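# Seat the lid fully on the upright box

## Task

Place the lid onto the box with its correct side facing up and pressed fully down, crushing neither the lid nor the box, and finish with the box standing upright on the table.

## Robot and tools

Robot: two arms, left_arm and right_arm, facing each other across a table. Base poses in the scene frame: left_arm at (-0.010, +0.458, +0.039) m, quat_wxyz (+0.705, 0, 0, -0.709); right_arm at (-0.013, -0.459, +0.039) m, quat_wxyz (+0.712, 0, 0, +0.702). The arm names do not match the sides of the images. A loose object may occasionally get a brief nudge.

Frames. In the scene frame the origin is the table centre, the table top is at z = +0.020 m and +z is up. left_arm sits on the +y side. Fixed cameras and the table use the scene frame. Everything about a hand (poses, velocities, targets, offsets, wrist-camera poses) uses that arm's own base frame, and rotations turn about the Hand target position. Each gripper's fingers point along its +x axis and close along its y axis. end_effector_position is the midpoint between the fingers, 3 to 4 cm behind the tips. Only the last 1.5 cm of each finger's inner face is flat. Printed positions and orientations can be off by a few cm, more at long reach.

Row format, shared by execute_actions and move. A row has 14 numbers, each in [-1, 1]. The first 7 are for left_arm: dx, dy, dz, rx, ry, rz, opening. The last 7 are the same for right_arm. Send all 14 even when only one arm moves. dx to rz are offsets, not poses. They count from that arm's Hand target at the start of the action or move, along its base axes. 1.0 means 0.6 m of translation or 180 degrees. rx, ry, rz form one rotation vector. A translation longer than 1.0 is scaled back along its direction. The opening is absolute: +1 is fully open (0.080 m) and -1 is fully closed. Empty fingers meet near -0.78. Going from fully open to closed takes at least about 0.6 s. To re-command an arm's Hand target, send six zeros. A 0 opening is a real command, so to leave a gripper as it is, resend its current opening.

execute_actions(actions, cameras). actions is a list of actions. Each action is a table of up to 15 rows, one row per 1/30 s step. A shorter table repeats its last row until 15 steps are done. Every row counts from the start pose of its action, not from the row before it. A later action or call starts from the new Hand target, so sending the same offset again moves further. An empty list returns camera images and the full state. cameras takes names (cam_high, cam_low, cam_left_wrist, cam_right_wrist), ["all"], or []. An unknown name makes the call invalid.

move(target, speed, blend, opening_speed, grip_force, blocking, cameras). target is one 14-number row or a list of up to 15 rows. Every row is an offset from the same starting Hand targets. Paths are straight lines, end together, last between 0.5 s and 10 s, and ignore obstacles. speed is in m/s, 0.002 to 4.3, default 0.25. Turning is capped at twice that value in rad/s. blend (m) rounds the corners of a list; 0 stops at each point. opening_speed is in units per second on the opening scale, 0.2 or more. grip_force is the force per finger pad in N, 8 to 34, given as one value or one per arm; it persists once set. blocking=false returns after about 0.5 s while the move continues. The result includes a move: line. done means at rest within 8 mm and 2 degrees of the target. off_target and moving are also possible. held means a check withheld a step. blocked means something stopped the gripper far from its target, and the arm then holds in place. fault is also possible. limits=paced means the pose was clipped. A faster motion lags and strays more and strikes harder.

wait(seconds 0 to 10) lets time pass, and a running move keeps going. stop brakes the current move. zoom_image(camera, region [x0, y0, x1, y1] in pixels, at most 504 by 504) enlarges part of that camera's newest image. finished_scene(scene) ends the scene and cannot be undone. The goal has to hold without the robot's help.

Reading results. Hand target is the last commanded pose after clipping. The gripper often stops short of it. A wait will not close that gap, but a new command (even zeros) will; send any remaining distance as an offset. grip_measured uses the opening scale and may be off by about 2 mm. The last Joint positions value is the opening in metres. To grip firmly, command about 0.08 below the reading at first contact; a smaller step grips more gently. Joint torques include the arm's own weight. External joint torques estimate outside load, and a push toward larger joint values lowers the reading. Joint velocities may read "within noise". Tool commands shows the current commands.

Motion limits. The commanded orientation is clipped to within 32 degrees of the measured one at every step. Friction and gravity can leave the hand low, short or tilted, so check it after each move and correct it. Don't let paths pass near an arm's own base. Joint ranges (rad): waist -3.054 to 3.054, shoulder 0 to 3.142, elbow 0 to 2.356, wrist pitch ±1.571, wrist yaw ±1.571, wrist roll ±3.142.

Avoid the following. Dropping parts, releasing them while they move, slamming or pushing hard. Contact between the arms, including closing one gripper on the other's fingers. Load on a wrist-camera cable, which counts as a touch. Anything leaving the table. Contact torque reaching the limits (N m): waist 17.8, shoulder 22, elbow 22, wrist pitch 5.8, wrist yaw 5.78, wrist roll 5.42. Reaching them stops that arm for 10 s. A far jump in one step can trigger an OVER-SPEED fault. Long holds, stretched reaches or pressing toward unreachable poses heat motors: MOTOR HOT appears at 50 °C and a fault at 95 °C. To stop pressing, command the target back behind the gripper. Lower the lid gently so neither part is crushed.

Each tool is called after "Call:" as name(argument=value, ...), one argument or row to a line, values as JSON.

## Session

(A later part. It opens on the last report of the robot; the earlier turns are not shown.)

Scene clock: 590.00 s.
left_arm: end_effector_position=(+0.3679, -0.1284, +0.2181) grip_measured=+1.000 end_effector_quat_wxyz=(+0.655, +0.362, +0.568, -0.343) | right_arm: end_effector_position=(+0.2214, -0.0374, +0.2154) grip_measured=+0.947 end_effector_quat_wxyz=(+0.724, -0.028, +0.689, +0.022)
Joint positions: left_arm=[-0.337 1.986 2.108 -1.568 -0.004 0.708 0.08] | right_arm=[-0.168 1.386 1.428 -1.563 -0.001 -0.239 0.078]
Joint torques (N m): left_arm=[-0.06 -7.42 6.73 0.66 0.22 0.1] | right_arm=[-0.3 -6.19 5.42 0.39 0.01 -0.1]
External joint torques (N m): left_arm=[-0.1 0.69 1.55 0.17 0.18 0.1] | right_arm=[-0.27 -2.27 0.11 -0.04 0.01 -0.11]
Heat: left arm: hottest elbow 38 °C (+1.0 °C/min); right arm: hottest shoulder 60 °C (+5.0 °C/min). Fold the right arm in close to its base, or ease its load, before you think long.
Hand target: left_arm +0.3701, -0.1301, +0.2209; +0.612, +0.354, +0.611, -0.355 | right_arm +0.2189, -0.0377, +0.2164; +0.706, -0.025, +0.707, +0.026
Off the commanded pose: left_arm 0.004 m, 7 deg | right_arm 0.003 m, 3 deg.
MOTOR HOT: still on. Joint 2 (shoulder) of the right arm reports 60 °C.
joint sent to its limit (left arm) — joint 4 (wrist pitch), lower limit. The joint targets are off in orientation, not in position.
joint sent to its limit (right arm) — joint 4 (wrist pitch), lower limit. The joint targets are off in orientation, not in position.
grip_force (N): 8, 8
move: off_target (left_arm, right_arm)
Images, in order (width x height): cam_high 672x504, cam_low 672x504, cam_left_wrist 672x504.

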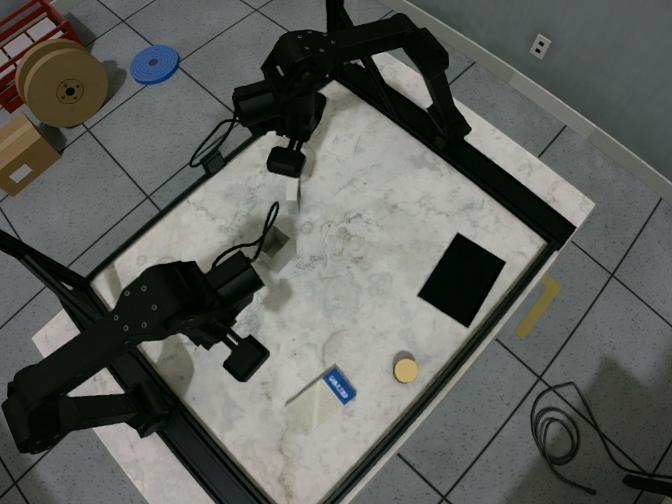

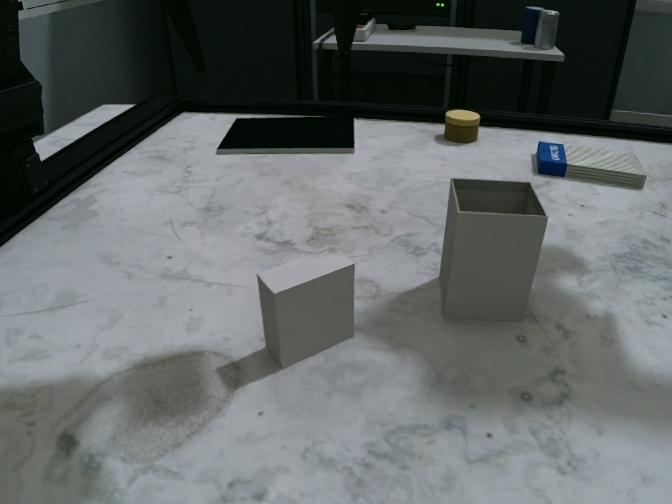

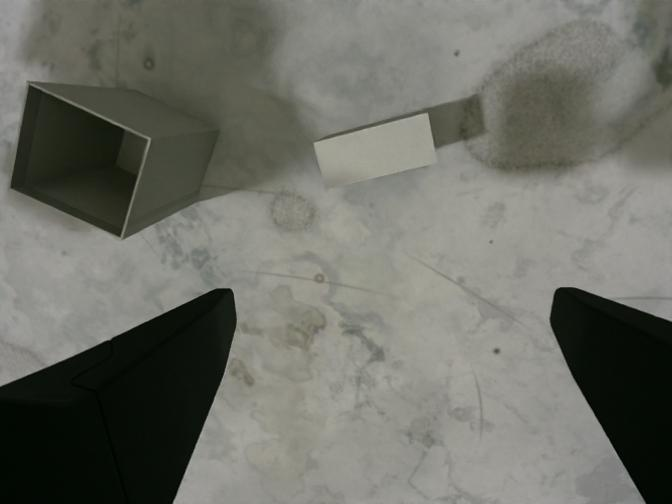

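Call:
move(
  target=[0.03,-0.0265,-0.185,0,0,0.067,1,-0.02,0.04,-0.05,0,0,0,0.95],
  speed=0.25,
  cameras=["cam_left_wrist"],
)

Scene clock: 609.87 s.
left_arm: end_effector_position=(+0.3893, -0.1446, +0.1113) grip_measured=+1.000 end_effector_quat_wxyz=(+0.647, +0.291, +0.644, -0.288) | right_arm: end_effector_position=(+0.2080, -0.0145, +0.1862) grip_measured=+0.947 end_effector_quat_wxyz=(+0.704, -0.026, +0.709, +0.027)
Joint positions: left_arm=[-0.357 2.139 1.913 -1.34 -0.004 0.485 0.08] | right_arm=[-0.07 1.348 1.281 -1.511 -0.001 -0.144 0.078]
Joint torques (N m): left_arm=[-0.23 -9.16 4.59 0.69 0.18 -0.12] | right_arm=[0.34 -5.91 5.46 0.66 0.02 0.15]
External joint torques (N m): left_arm=[-0.23 0.11 -0.81 0.36 0.16 -0.12] | right_arm=[0.35 -2.25 0.16 0.34 0.02 0.15]
Heat: left arm: hottest elbow 39 °C (+1.0 °C/min); right arm: hottest shoulder 54 °C (-3.0 °C/min). Fold the right arm in close to its base, or ease its load, before you think long.
Hand target: left_arm +0.3882, -0.1461, +0.1100; +0.646, +0.288, +0.645, -0.288 | right_arm +0.2068, -0.0138, +0.1863; +0.706, -0.025, +0.707, +0.026
Off the commanded pose: left_arm 0.002 m, 0 deg | right_arm 0.001 m, 0 deg.
MOTOR HOT: still on. Joint 2 (shoulder) of the right arm reports 54 °C.
grip_force (N): 8, 8
move: done
Images, in order (width x height): cam_left_wrist 672x504.

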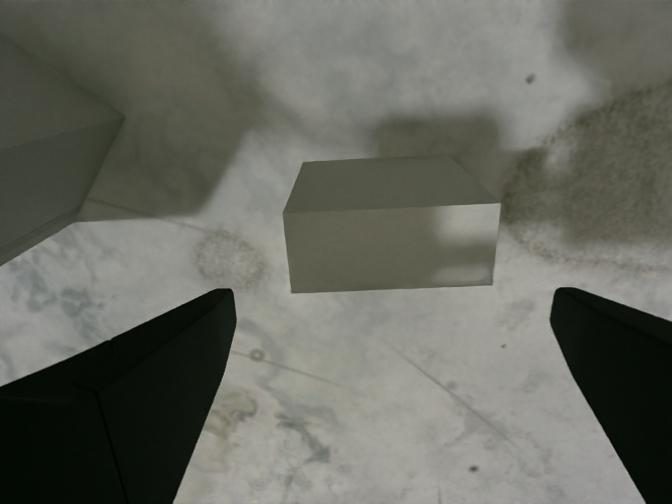

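Call:
move(
  target=[
    [0.005,-0.008,-0.06,0,0,0.011,1,0,0,0,0,0,0,0.95],
    [0.005,-0.008,-0.1,0,0,0.011,1,0,0,0,0,0,0,0.95],
    [0.005,-0.008,-0.1,0,0,0.011,0.25,0,0,0,0,0,0,0.95],
  ],
  speed=0.12,
  blend=[0.01,0,0],
  opening_speed=0.7,
  cameras=["cam_left_wrist","cam_low"],
)

Scene clock: 625.10 s.
left_arm: end_effector_position=(+0.3935, -0.1500, +0.0528) grip_measured=+0.534 end_effector_quat_wxyz=(+0.654, +0.280, +0.647, -0.277) | right_arm: end_effector_position=(+0.2080, -0.0145, +0.1861) grip_measured=+0.947 end_effector_quat_wxyz=(+0.704, -0.026, +0.709, +0.027)
Joint positions: left_arm=[-0.365 2.182 1.747 -1.126 -0.004 0.443 0.059] | right_arm=[-0.07 1.348 1.28 -1.511 -0.001 -0.144 0.078]
Joint torques (N m): left_arm=[-0.19 -9.02 3.94 0.71 0.18 -0.18] | right_arm=[0.26 -5.94 5.45 0.61 0.01 0.13]
External joint torques (N m): left_arm=[-0.17 0.44 -1.39 0.36 0.15 -0.18] | right_arm=[0.24 -2.25 0.21 0.33 0.01 0.13]
Heat: left arm: hottest shoulder 39 °C (+2.0 °C/min); right arm: hottest shoulder 51 °C (-8.1 °C/min). Fold the right arm in close to its base, or ease its load, before you think long.
Hand target: left_arm +0.3912, -0.1508, +0.0499; +0.651, +0.277, +0.650, -0.277 | right_arm +0.2068, -0.0138, +0.1864; +0.706, -0.025, +0.707, +0.026
Off the commanded pose: left_arm 0.004 m, 1 deg | right_arm 0.001 m, 0 deg.
MOTOR HOT: still on. Joint 2 (shoulder) of the right arm reports 51 °C.
grip_force (N): 8, 8
move: done
Images, in order (width x height): cam_low 672x504, cam_left_wrist 672x504.

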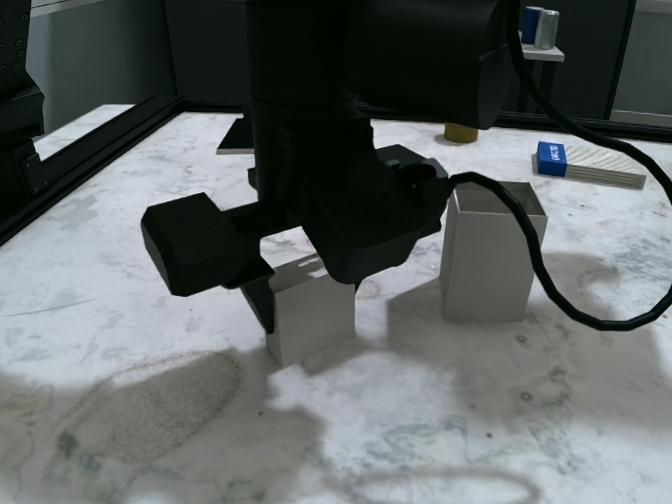

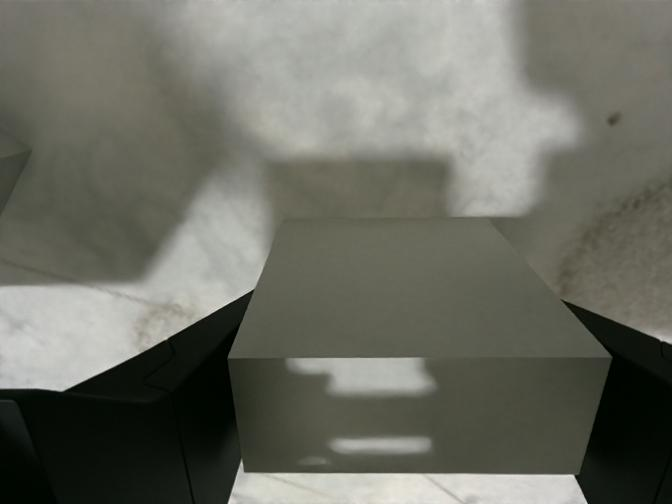

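Call:
move(
  target=[
    [0,0,0,0,0,0,0.8,-0.05,0.12,-0.02,0.036,-0.499,0,0.95],
    [0.002,0,-0.03,0,0,0,0.8,-0.05,0.12,-0.02,0.036,-0.499,0,0.95],
    [0.002,0,-0.03,0,0,0,0.25,-0.05,0.12,-0.02,0.036,-0.499,0,0.95],
    [0,0,0.13,0,0,0,0.25,-0.05,0.12,-0.02,0.036,-0.499,0,0.95],
    [-0.01,0.126,0.19,-0.186,-0.478,0.216,0.25,-0.05,0.12,-0.02,0.036,-0.499,0,0.95],
  ],
  speed=0.25,
  blend=[0,0,0,0.02,0],
  opening_speed=0.8,
  grip_force=[12, 8],
  cameras=["all"],
)

Scene clock: 680.97 s.
left_arm: end_effector_position=(+0.3868, -0.0753, +0.1671) grip_measured=+0.529 end_effector_quat_wxyz=(+1.000, +0.000, -0.003, +0.031) | right_arm: end_effector_position=(+0.1775, +0.0591, +0.1757) grip_measured=+0.947 end_effector_quat_wxyz=(+1.000, -0.001, +0.021, +0.013)
Joint positions: left_arm=[-0.343 1.616 0.45 1.174 -0.404 0.004 0.059] | right_arm=[1.112 0.002 0.1 -0.186 1.084 0.076 0.078]
Joint torques (N m): left_arm=[-0.26 -4.57 3.39 2.18 -0.23 -0.09] | right_arm=[0.42 0.07 6.39 1.6 0.2 -0.02]
External joint torques (N m): left_arm=[-0.25 0.44 -1.26 0.62 -0.24 -0.1] | right_arm=[0.42 -1.13 0.39 0.33 0.15 -0.02]
Heat: left arm: hottest shoulder 41 °C (+2.0 °C/min); right arm: hottest shoulder 44 °C (-7.0 °C/min).
Hand target: left_arm +0.3852, -0.0751, +0.1638; +0.999, +0.000, +0.000, +0.032 | right_arm +0.1769, +0.0582, +0.1743; +0.999, +0.000, +0.000, +0.036
Off the commanded pose: left_arm 0.004 m, 0 deg | right_arm 0.002 m, 4 deg.
MOTOR HOT: cleared for the motors of the right arm.
joint sent to its limit (right arm) — joint 2 (shoulder), lower limit. The joint targets are off in orientation, not in position.
grip_force (N): 12, 8
move: off_target (right_arm)

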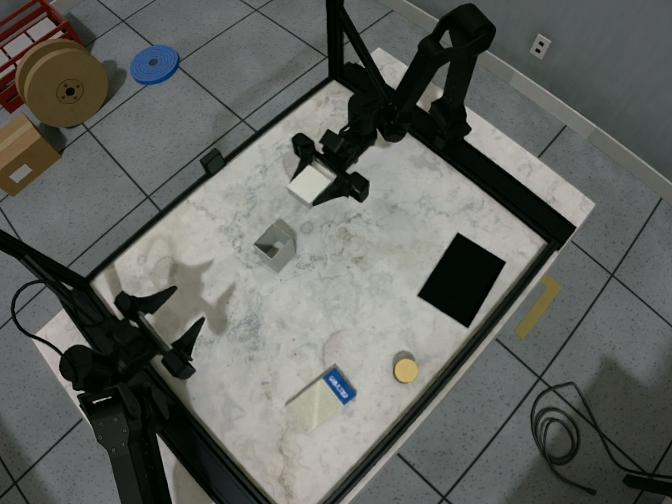

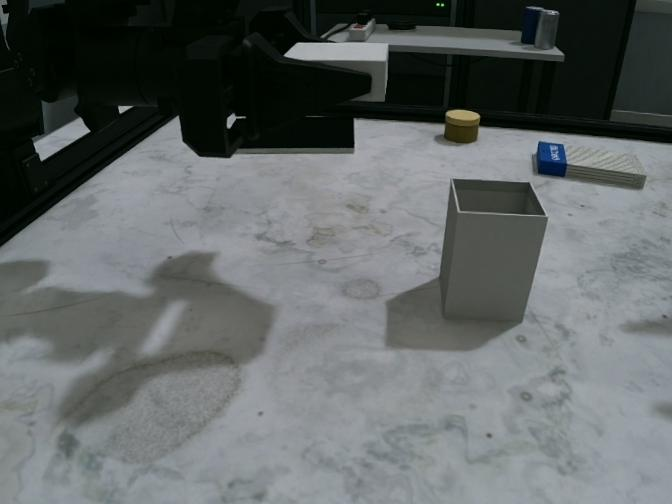

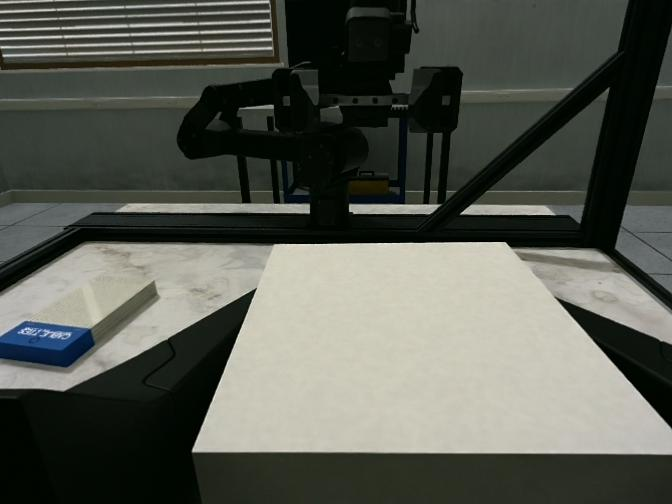

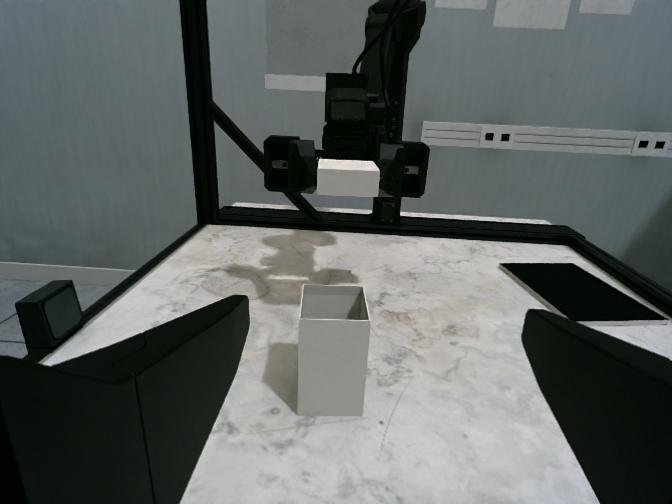

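Call:
move(
  target=[0.135,0,-0.058,0,0,0,0.25,0,0,0,0,0,0,0.95],
  speed=0.2,
  cameras=["cam_low","cam_right_wrist"],
)

Call:
zoom_image(
  camera="cam_low",
  region=[400, 80, 600, 250],
)

Call:
zoom_image(
  camera="cam_right_wrist",
  region=[260, 170, 420, 340],
)

Scene clock: 694.77 s.
left_arm: end_effector_position=(+0.4626, -0.0746, +0.1253) grip_measured=+0.529 end_effector_quat_wxyz=(+0.999, +0.004, +0.006, +0.033) | right_arm: end_effector_position=(+0.1775, +0.0591, +0.1757) grip_measured=+0.947 end_effector_quat_wxyz=(+1.000, -0.001, +0.021, +0.013)
Joint positions: left_arm=[-0.264 1.988 0.714 1.261 -0.331 0.004 0.059] | right_arm=[1.112 0.002 0.1 -0.186 1.084 0.076 0.078]
Joint torques (N m): left_arm=[0.05 -6.63 5.46 2.19 0.21 -0.1] | right_arm=[0.25 0.2 6.36 1.63 0.2 -0.05]
External joint torques (N m): left_arm=[0.05 0.53 1.25 0.62 0.21 -0.1] | right_arm=[0.26 -0.97 0.3 0.34 0.14 -0.05]
Heat: left arm: hottest shoulder 39 °C (-1.0 °C/min); right arm: hottest shoulder 43 °C (-6.0 °C/min).
Hand target: left_arm +0.4662, -0.0751, +0.1291; +0.999, +0.000, +0.000, +0.032 | right_arm +0.1769, +0.0582, +0.1743; +0.999, +0.000, +0.000, +0.036
Off the commanded pose: left_arm 0.005 m, 1 deg | right_arm 0.002 m, 4 deg.
joint sent to its limit (right arm) — joint 2 (shoulder), lower limit. The joint targets are off in orientation, not in position.
grip_force (N): 12, 8
move: off_target (right_arm)
Images, in order (width x height): cam_low 672x504, cam_right_wrist 672x504.

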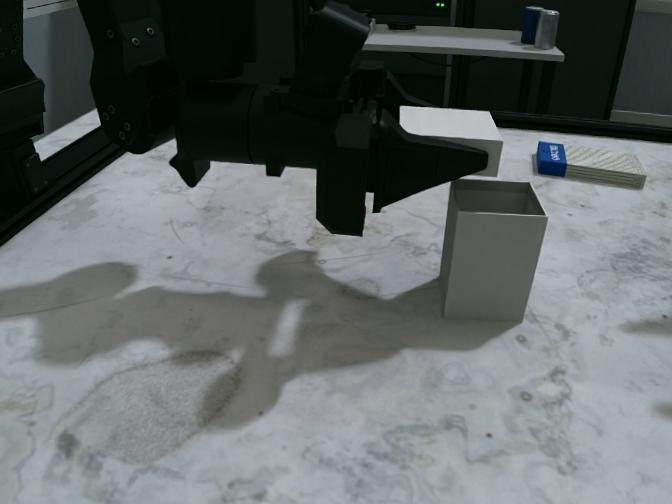

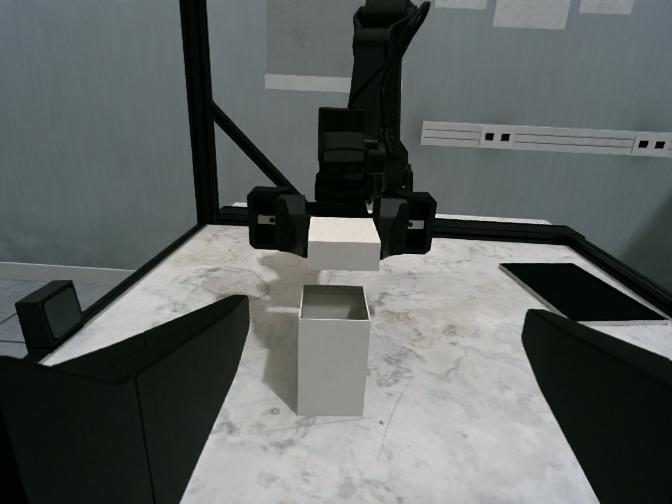

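Scaled by 2.520 from the camera's 672x504 image, which has a finer 960x720 frame.

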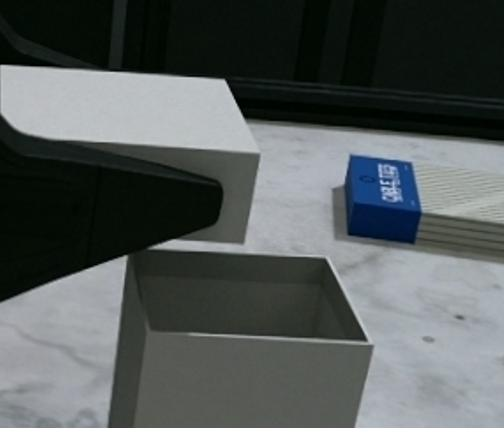

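Scaled by 2.965 from the camera's 672x504 image, which has a finer 960x720 frame.

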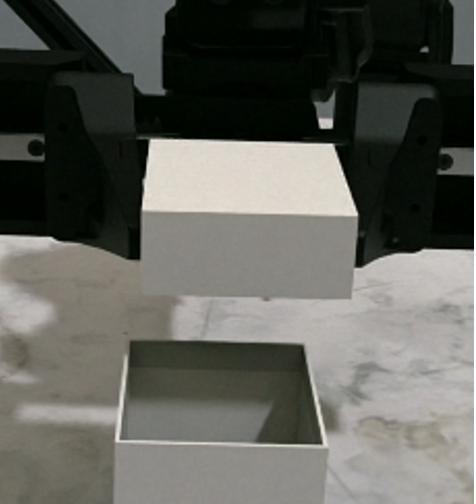

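Call:
move(
  target=[0.05,-0.0125,0.0,-0.003,-0.004,0,0.25,0,0,0,0,0,0,0.95],
  speed=0.15,
  cameras=["cam_low","cam_right_wrist"],
)

Call:
zoom_image(
  camera="cam_low",
  region=[400, 80, 600, 250],
)

Call:
zoom_image(
  camera="cam_right_wrist",
  region=[260, 170, 420, 340],
)

Scene clock: 726.10 s.
left_arm: end_effector_position=(+0.4926, -0.0827, +0.1258) grip_measured=+0.529 end_effector_quat_wxyz=(+0.999, -0.001, -0.001, +0.033) | right_arm: end_effector_position=(+0.1775, +0.0591, +0.1757) grip_measured=+0.947 end_effector_quat_wxyz=(+1.000, -0.001, +0.021, +0.013)
Joint positions: left_arm=[-0.264 2.072 0.85 1.223 -0.33 -0.001 0.059] | right_arm=[1.112 0.002 0.1 -0.186 1.084 0.076 0.078]
Joint torques (N m): left_arm=[0.12 -7.16 5.78 1.98 0.19 -0.14] | right_arm=[0.28 0.18 6.34 1.62 0.23 -0.04]
External joint torques (N m): left_arm=[0.1 0.73 1.35 0.41 0.19 -0.14] | right_arm=[0.29 -1 0.29 0.34 0.17 -0.04]
Heat: left arm: hottest wrist pitch 40 °C (+7.1 °C/min); right arm: hottest shoulder 40 °C (-6.1 °C/min).
Hand target: left_arm +0.4962, -0.0828, +0.1292; +0.999, -0.005, -0.007, +0.032 | right_arm +0.1769, +0.0582, +0.1743; +0.999, +0.000, +0.000, +0.036
Off the commanded pose: left_arm 0.005 m, 1 deg | right_arm 0.002 m, 4 deg.
joint sent to its limit (right arm) — joint 2 (shoulder), lower limit. The joint targets are off in orientation, not in position.
grip_force (N): 12, 8
move: off_target (right_arm)
Images, in order (width x height): cam_low 672x504, cam_right_wrist 672x504.

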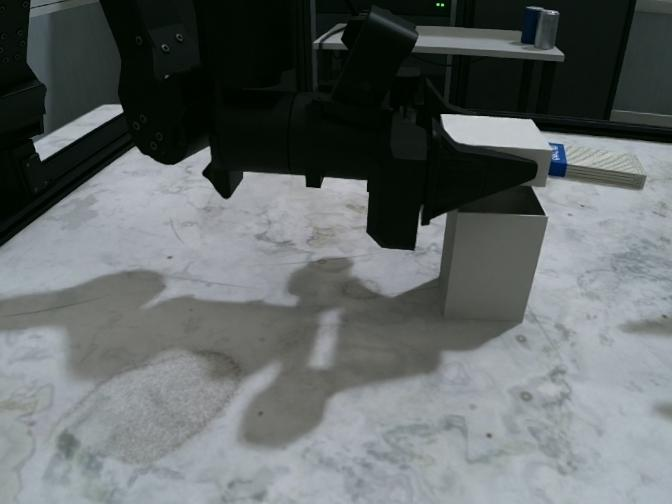

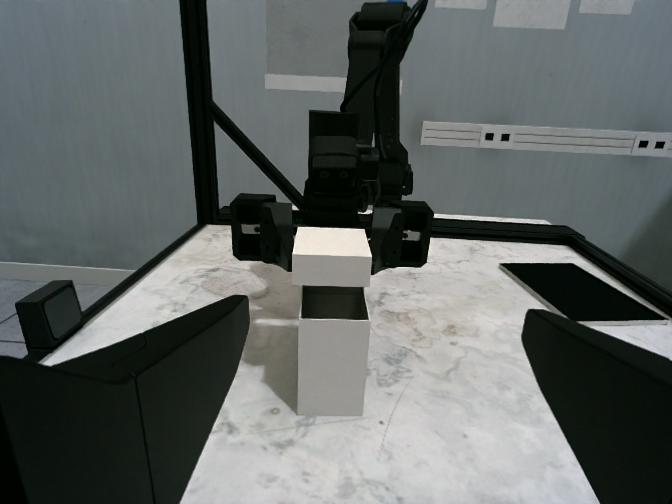

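Scaled by 2.520 from the camera's 672x504 image, which has a finer 960x720 frame.

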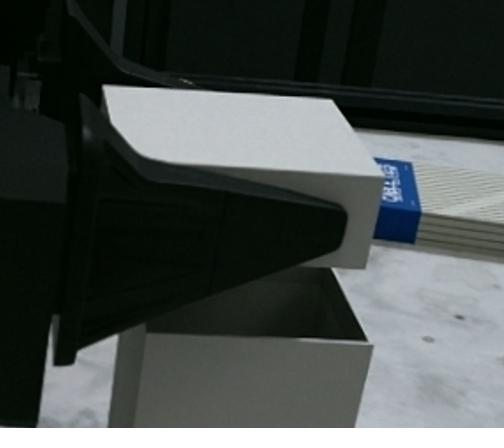

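Scaled by 2.965 from the camera's 672x504 image, which has a finer 960x720 frame.

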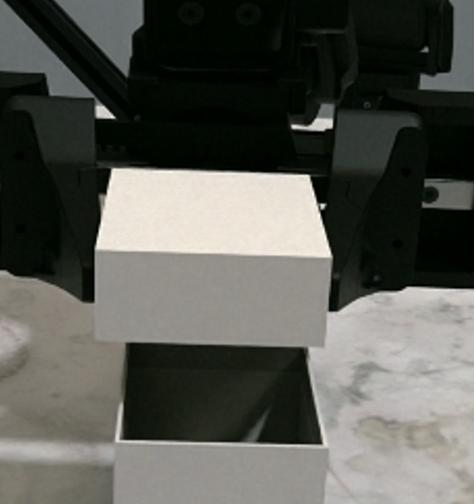

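Call:
move(
  target=[0.0117,0.005,-0.022,0,0,0,0.25,0,0,0,0,0,0,0.95],
  speed=0.1,
  cameras=["cam_low","cam_right_wrist"],
)

Call:
zoom_image(
  camera="cam_low",
  region=[400, 80, 600, 250],
)

Call:
zoom_image(
  camera="cam_right_wrist",
  region=[260, 200, 420, 340],
)

Scene clock: 748.03 s.
left_arm: end_effector_position=(+0.4997, -0.0795, +0.1122) grip_measured=+0.529 end_effector_quat_wxyz=(+0.999, +0.000, +0.001, +0.033) | right_arm: end_effector_position=(+0.1775, +0.0591, +0.1757) grip_measured=+0.947 end_effector_quat_wxyz=(+1.000, -0.001, +0.021, +0.013)
Joint positions: left_arm=[-0.251 2.132 0.874 1.256 -0.317 -0.001 0.059] | right_arm=[1.112 0.002 0.1 -0.186 1.084 0.076 0.078]
Joint torques (N m): left_arm=[0.29 -7.38 5.54 2.23 0.2 -0.14] | right_arm=[0.36 0.26 6.29 1.63 0.19 -0.02]
External joint torques (N m): left_arm=[0.29 0.59 1.37 0.7 0.19 -0.14] | right_arm=[0.35 -0.92 0.21 0.34 0.14 -0.03]
Heat: left arm: hottest elbow 41 °C (+4.1 °C/min); right arm: hottest shoulder 39 °C (-4.1 °C/min).
Hand target: left_arm +0.5032, -0.0798, +0.1159; +0.999, -0.005, -0.007, +0.032 | right_arm +0.1769, +0.0582, +0.1743; +0.999, +0.000, +0.000, +0.036
Off the commanded pose: left_arm 0.005 m, 1 deg | right_arm 0.002 m, 4 deg.
joint sent to its limit (right arm) — joint 2 (shoulder), lower limit. The joint targets are off in orientation, not in position.
grip_force (N): 12, 8
move: off_target (right_arm)
Images, in order (width x height): cam_low 672x504, cam_right_wrist 672x504.

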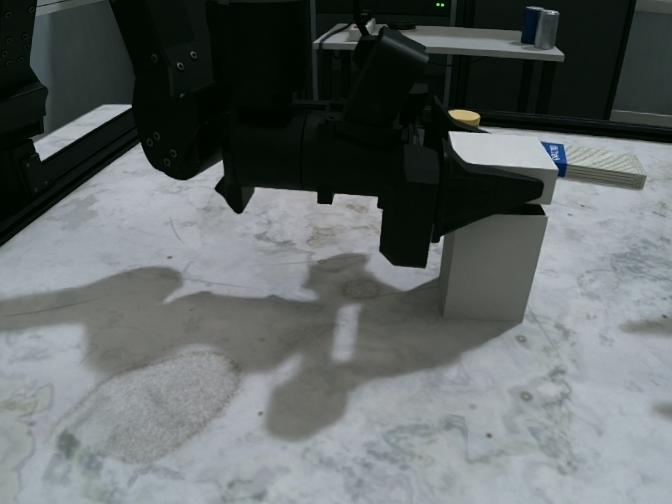

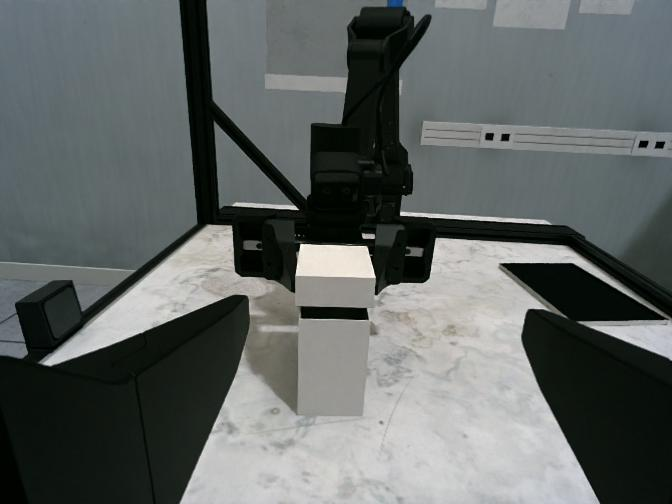

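Scaled by 2.520 from the camera's 672x504 image, which has a finer 960x720 frame.

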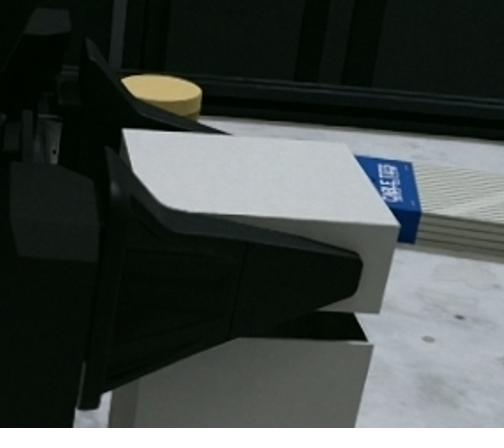

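Scaled by 3.150 from the camera's 672x504 image, which has a finer 960x720 frame.

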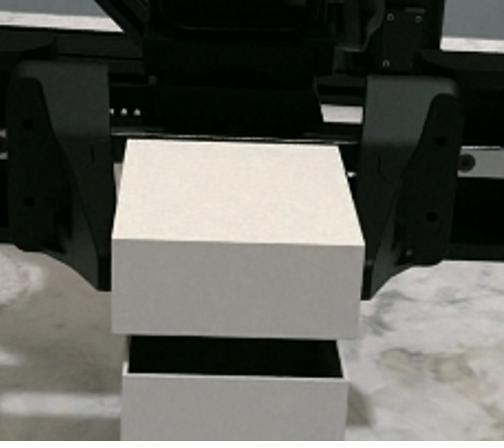

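Call:
move(
  target=[0.0015,0.0003,-0.016,0,0,0,0.25,0,0,0,0,0,0,0.95],
  speed=0.05,
  cameras=["cam_low","cam_right_wrist"],
)

Call:
zoom_image(
  camera="cam_low",
  region=[420, 120, 580, 240],
)

Call:
zoom_image(
  camera="cam_right_wrist",
  region=[260, 220, 420, 340],
)

Scene clock: 760.00 s.
left_arm: end_effector_position=(+0.5006, -0.0795, +0.1028) grip_measured=+0.529 end_effector_quat_wxyz=(+0.999, +0.000, +0.000, +0.033) | right_arm: end_effector_position=(+0.1775, +0.0591, +0.1757) grip_measured=+0.947 end_effector_quat_wxyz=(+1.000, -0.001, +0.021, +0.013)
Joint positions: left_arm=[-0.25 2.168 0.878 1.289 -0.316 -0.001 0.059] | right_arm=[1.112 0.002 0.1 -0.186 1.084 0.076 0.078]
Joint torques (N m): left_arm=[0.29 -7.47 5.42 2.22 0.21 -0.13] | right_arm=[0.26 0.13 6.41 1.64 0.23 -0.02]
External joint torques (N m): left_arm=[0.27 0.72 1.28 0.65 0.21 -0.13] | right_arm=[0.25 -1.05 0.39 0.36 0.17 -0.03]
Heat: left arm: hottest wrist pitch 40 °C (+3.0 °C/min); right arm: hottest shoulder 39 °C (-3.0 °C/min).
Hand target: left_arm +0.5041, -0.0796, +0.1063; +0.999, -0.005, -0.007, +0.032 | right_arm +0.1769, +0.0582, +0.1743; +0.999, +0.000, +0.000, +0.036
Off the commanded pose: left_arm 0.005 m, 1 deg | right_arm 0.002 m, 4 deg.
joint sent to its limit (right arm) — joint 2 (shoulder), lower limit. The joint targets are off in orientation, not in position.
grip_force (N): 12, 8
move: off_target (right_arm)
Images, in order (width x height): cam_low 672x504, cam_right_wrist 672x504.

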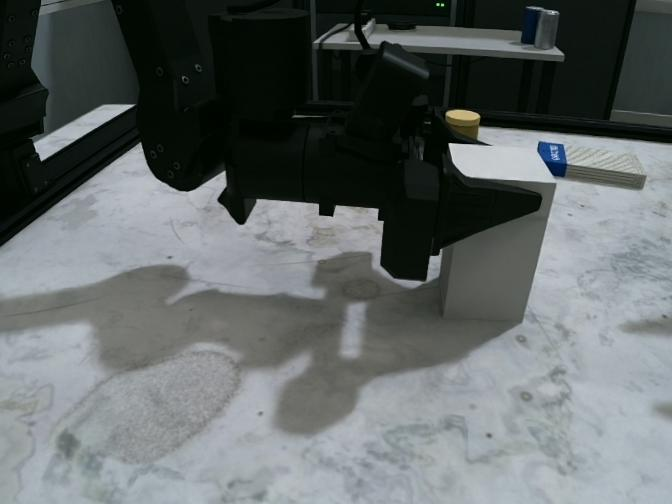

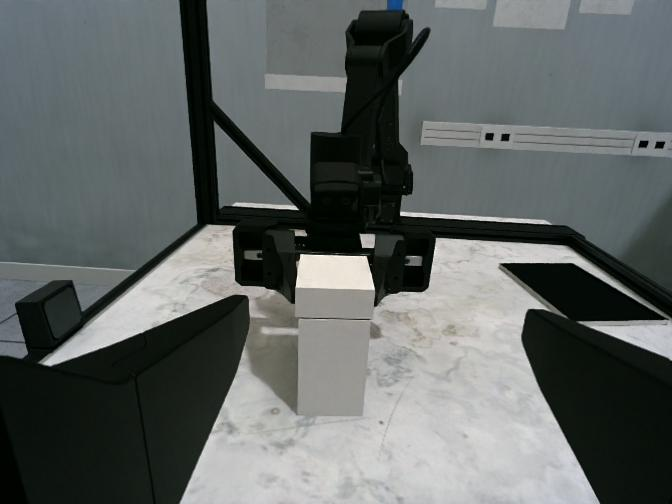

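Scaled by 3.150 from the camera's 672x504 image, which has a finer 960x720 frame.

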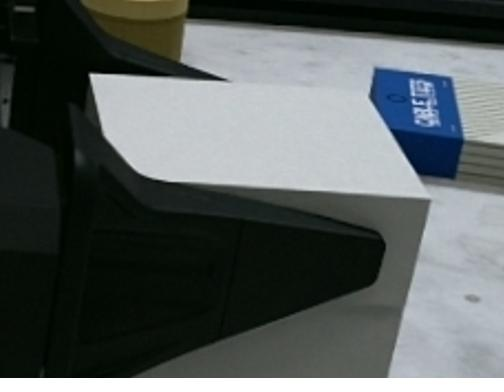

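Scaled by 3.150 from the camera's 672x504 image, which has a finer 960x720 frame.

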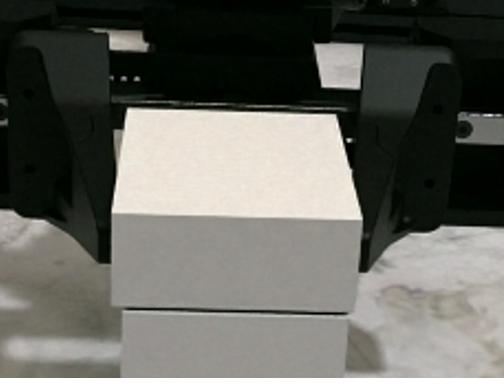

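Call:
move(
  target=[
    [0.0018,0.0012,0.001,0,0,0,0.25,0,0,0,0,0,0,0.95],
    [0.0018,0.0012,-0.022,0,0,0,0.25,0,0,0,0,0,0,0.95],
  ],
  speed=0.05,
  cameras=["cam_low","cam_right_wrist"],
)

Call:
zoom_image(
  camera="cam_low",
  region=[420, 120, 580, 240],
)

Call:
zoom_image(
  camera="cam_right_wrist",
  region=[260, 220, 420, 340],
)

Scene clock: 773.27 s.
left_arm: end_effector_position=(+0.5037, -0.0787, +0.0987) grip_measured=+0.529 end_effector_quat_wxyz=(+0.999, -0.004, -0.012, +0.034) | right_arm: end_effector_position=(+0.1775, +0.0591, +0.1757) grip_measured=+0.947 end_effector_quat_wxyz=(+1.000, -0.001, +0.021, +0.013)
Joint positions: left_arm=[-0.246 2.209 0.892 1.342 -0.313 -0.001 0.059] | right_arm=[1.112 0.002 0.1 -0.186 1.084 0.076 0.078]
Joint torques (N m): left_arm=[0.19 -6.61 4.19 1.67 0.22 -0.17] | right_arm=[0.25 0.16 6.2 1.59 0.18 -0.03]
External joint torques (N m): left_arm=[0.14 1.62 0.22 0.13 0.22 -0.17] | right_arm=[0.24 -1.03 0.22 0.32 0.13 -0.03]
Heat: left arm: hottest elbow 40 °C (+2.0 °C/min); right arm: hottest shoulder 38 °C (-3.0 °C/min).
Hand target: left_arm +0.5052, -0.0789, +0.0931; +0.999, -0.005, -0.007, +0.032 | right_arm +0.1769, +0.0582, +0.1743; +0.999, +0.000, +0.000, +0.036
Off the commanded pose: left_arm 0.006 m, 1 deg | right_arm 0.002 m, 4 deg.
joint sent to its limit (right arm) — joint 2 (shoulder), lower limit. The joint targets are off in orientation, not in position.
grip_force (N): 12, 8
move: off_target (right_arm)
Images, in order (width x height): cam_low 672x504, cam_right_wrist 672x504.

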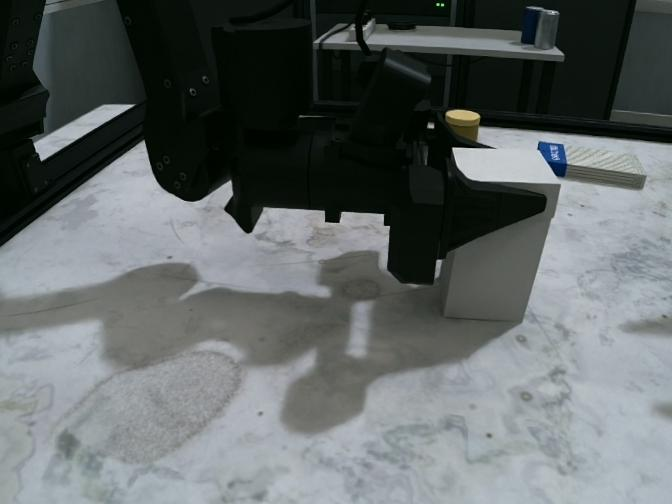

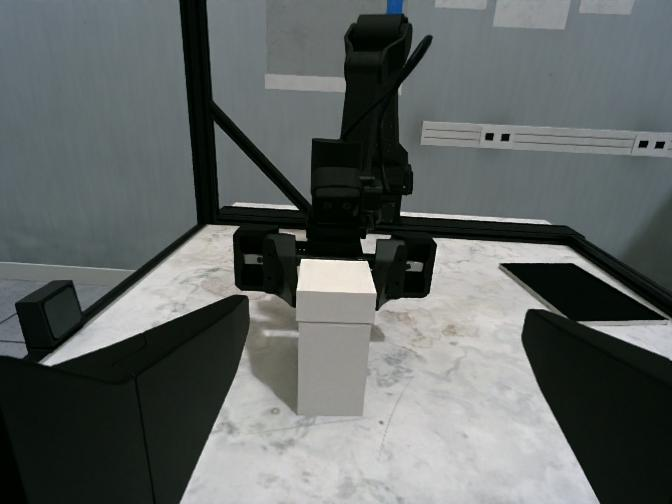

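Scaled by 3.150 from the camera's 672x504 image, which has a finer 960x720 frame.

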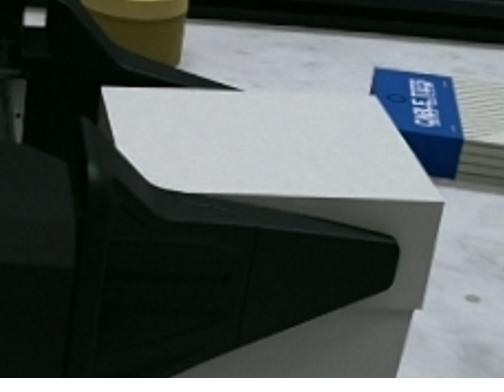

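Scaled by 3.150 from the camera's 672x504 image, which has a finer 960x720 frame.

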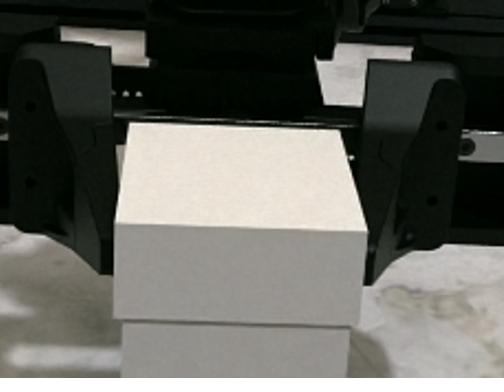

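Call:
move(
  target=[
    [-0.006,0,0.003,0,0,0,0.25,0,0,0,0,0,0,0.95],
    [-0.0045,0,-0.012,0,0.0,0,0.25,0,0,0,0,0,0,0.95],
  ],
  speed=0.05,
  cameras=["cam_low","cam_right_wrist"],
)

Call:
zoom_image(
  camera="cam_low",
  region=[420, 120, 580, 240],
)

Call:
zoom_image(
  camera="cam_right_wrist",
  region=[260, 220, 420, 340],
)

Scene clock: 789.27 s.
left_arm: end_effector_position=(+0.5034, -0.0786, +0.0973) grip_measured=+0.529 end_effector_quat_wxyz=(+0.999, -0.006, -0.020, +0.034) | right_arm: end_effector_position=(+0.1775, +0.0591, +0.1757) grip_measured=+0.947 end_effector_quat_wxyz=(+1.000, -0.001, +0.021, +0.013)
Joint positions: left_arm=[-0.246 2.227 0.892 1.376 -0.313 -0.001 0.059] | right_arm=[1.112 0.002 0.1 -0.186 1.084 0.076 0.078]
Joint torques (N m): left_arm=[0.03 -6.15 3.07 1.43 0.14 -0.14] | right_arm=[0.32 0.2 6.44 1.63 0.21 -0.04]
External joint torques (N m): left_arm=[0.03 2.12 -0.83 -0.1 0.13 -0.14] | right_arm=[0.32 -0.99 0.43 0.36 0.16 -0.04]
Heat: left arm: hottest shoulder 39 °C (+1.0 °C/min); right arm: hottest shoulder 38 °C (-2.0 °C/min).
Hand target: left_arm +0.5025, -0.0789, +0.0858; +0.999, -0.005, -0.006, +0.032 | right_arm +0.1769, +0.0582, +0.1743; +0.999, +0.000, +0.000, +0.036
Off the commanded pose: left_arm 0.011 m, 2 deg | right_arm 0.002 m, 4 deg.
joint sent to its limit (right arm) — joint 2 (shoulder), lower limit. The joint targets are off in orientation, not in position.
grip_force (N): 12, 8
move: off_target (left_arm, right_arm)
Images, in order (width x height): cam_low 672x504, cam_right_wrist 672x504.

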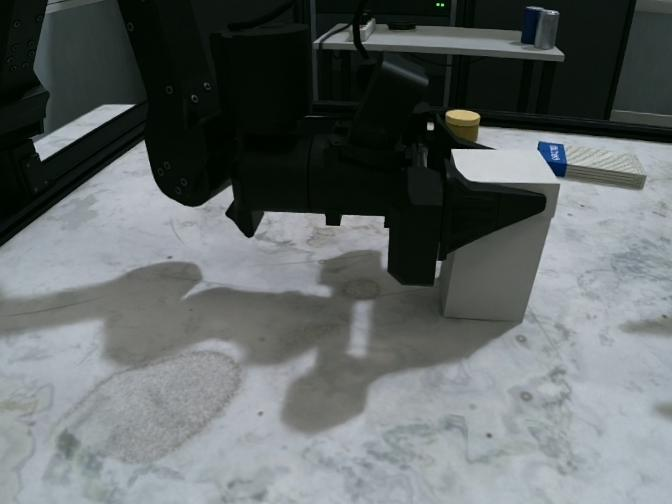

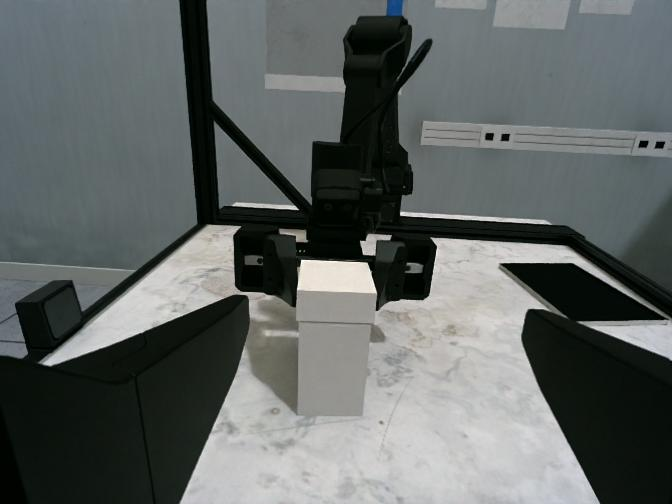

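Scaled by 3.150 from the camera's 672x504 image, which has a finer 960x720 frame.

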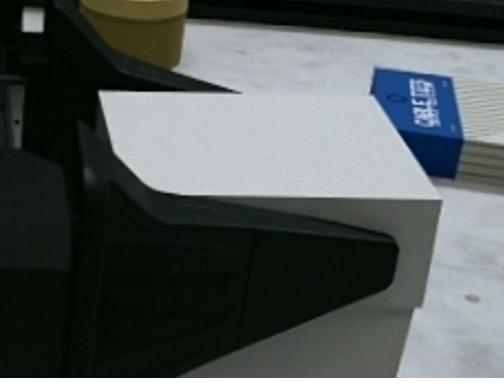

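Scaled by 3.150 from the camera's 672x504 image, which has a finer 960x720 frame.

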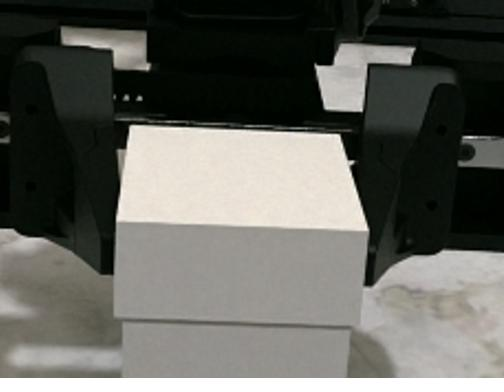

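Call:
move(
  target=[0.0015,-0.0007,0.025,0,0,0,0.25,0,0,0,0,0,0,0.95],
  speed=0.05,
  cameras=["cam_low","cam_right_wrist"],
)

Call:
zoom_image(
  camera="cam_low",
  region=[500, 150, 580, 210],
)

Call:
zoom_image(
  camera="cam_right_wrist",
  region=[280, 280, 390, 360],
)

Scene clock: 820.30 s.
left_arm: end_effector_position=(+0.5038, -0.0788, +0.0993) grip_measured=+0.529 end_effector_quat_wxyz=(+0.999, -0.003, -0.007, +0.034) | right_arm: end_effector_position=(+0.1775, +0.0591, +0.1757) grip_measured=+0.947 end_effector_quat_wxyz=(+1.000, -0.001, +0.021, +0.013)
Joint positions: left_arm=[-0.246 2.199 0.892 1.321 -0.313 -0.001 0.059] | right_arm=[1.112 0.002 0.1 -0.186 1.084 0.076 0.078]
Joint torques (N m): left_arm=[0.01 -8.93 3.5 1.51 0.13 -0.14] | right_arm=[0.32 0.06 6.26 1.65 0.2 -0.02]
External joint torques (N m): left_arm=[-0.05 -0.62 -0.56 -0.06 0.12 -0.14] | right_arm=[0.32 -1.13 0.2 0.37 0.15 -0.03]
Heat: left arm: hottest shoulder 37 °C (-1.0 °C/min); right arm: hottest shoulder 37 °C (-1.0 °C/min).
Hand target: left_arm +0.5034, -0.0793, +0.1008; +0.999, -0.005, -0.006, +0.032 | right_arm +0.1769, +0.0582, +0.1743; +0.999, +0.000, +0.000, +0.036
Off the commanded pose: left_arm 0.002 m, 0 deg | right_arm 0.002 m, 4 deg.
joint sent to its limit (right arm) — joint 2 (shoulder), lower limit. The joint targets are off in orientation, not in position.
grip_force (N): 12, 8
move: off_target (right_arm)
Images, in order (width x height): cam_low 672x504, cam_right_wrist 672x504.

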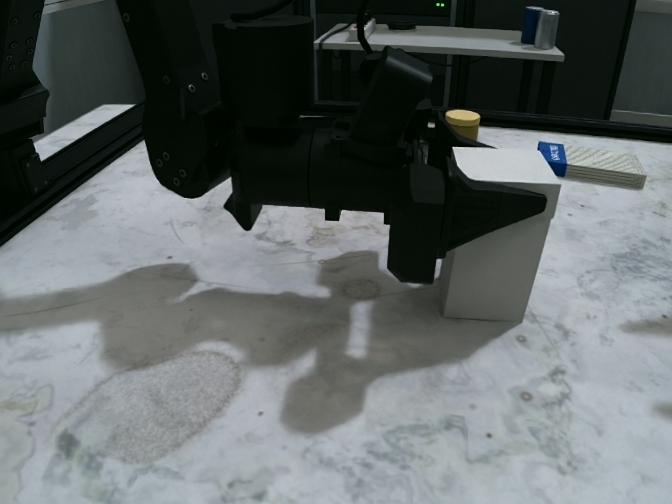

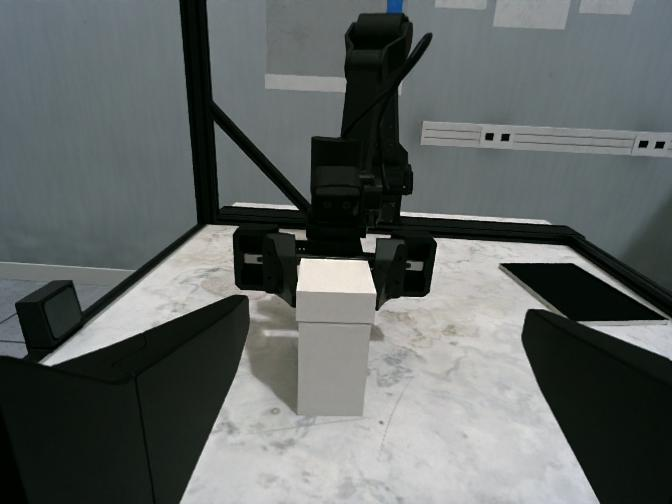

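Scaled by 6.300 from the camera's 672x504 image, which has a finer 960x720 frame.

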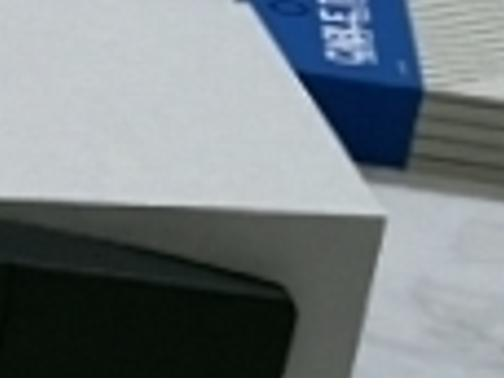

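Scaled by 4.582 from the camera's 672x504 image, which has a finer 960x720 frame.

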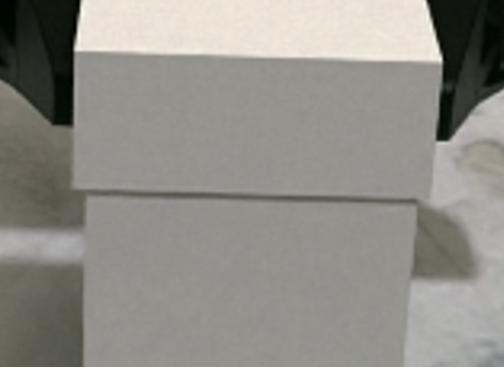

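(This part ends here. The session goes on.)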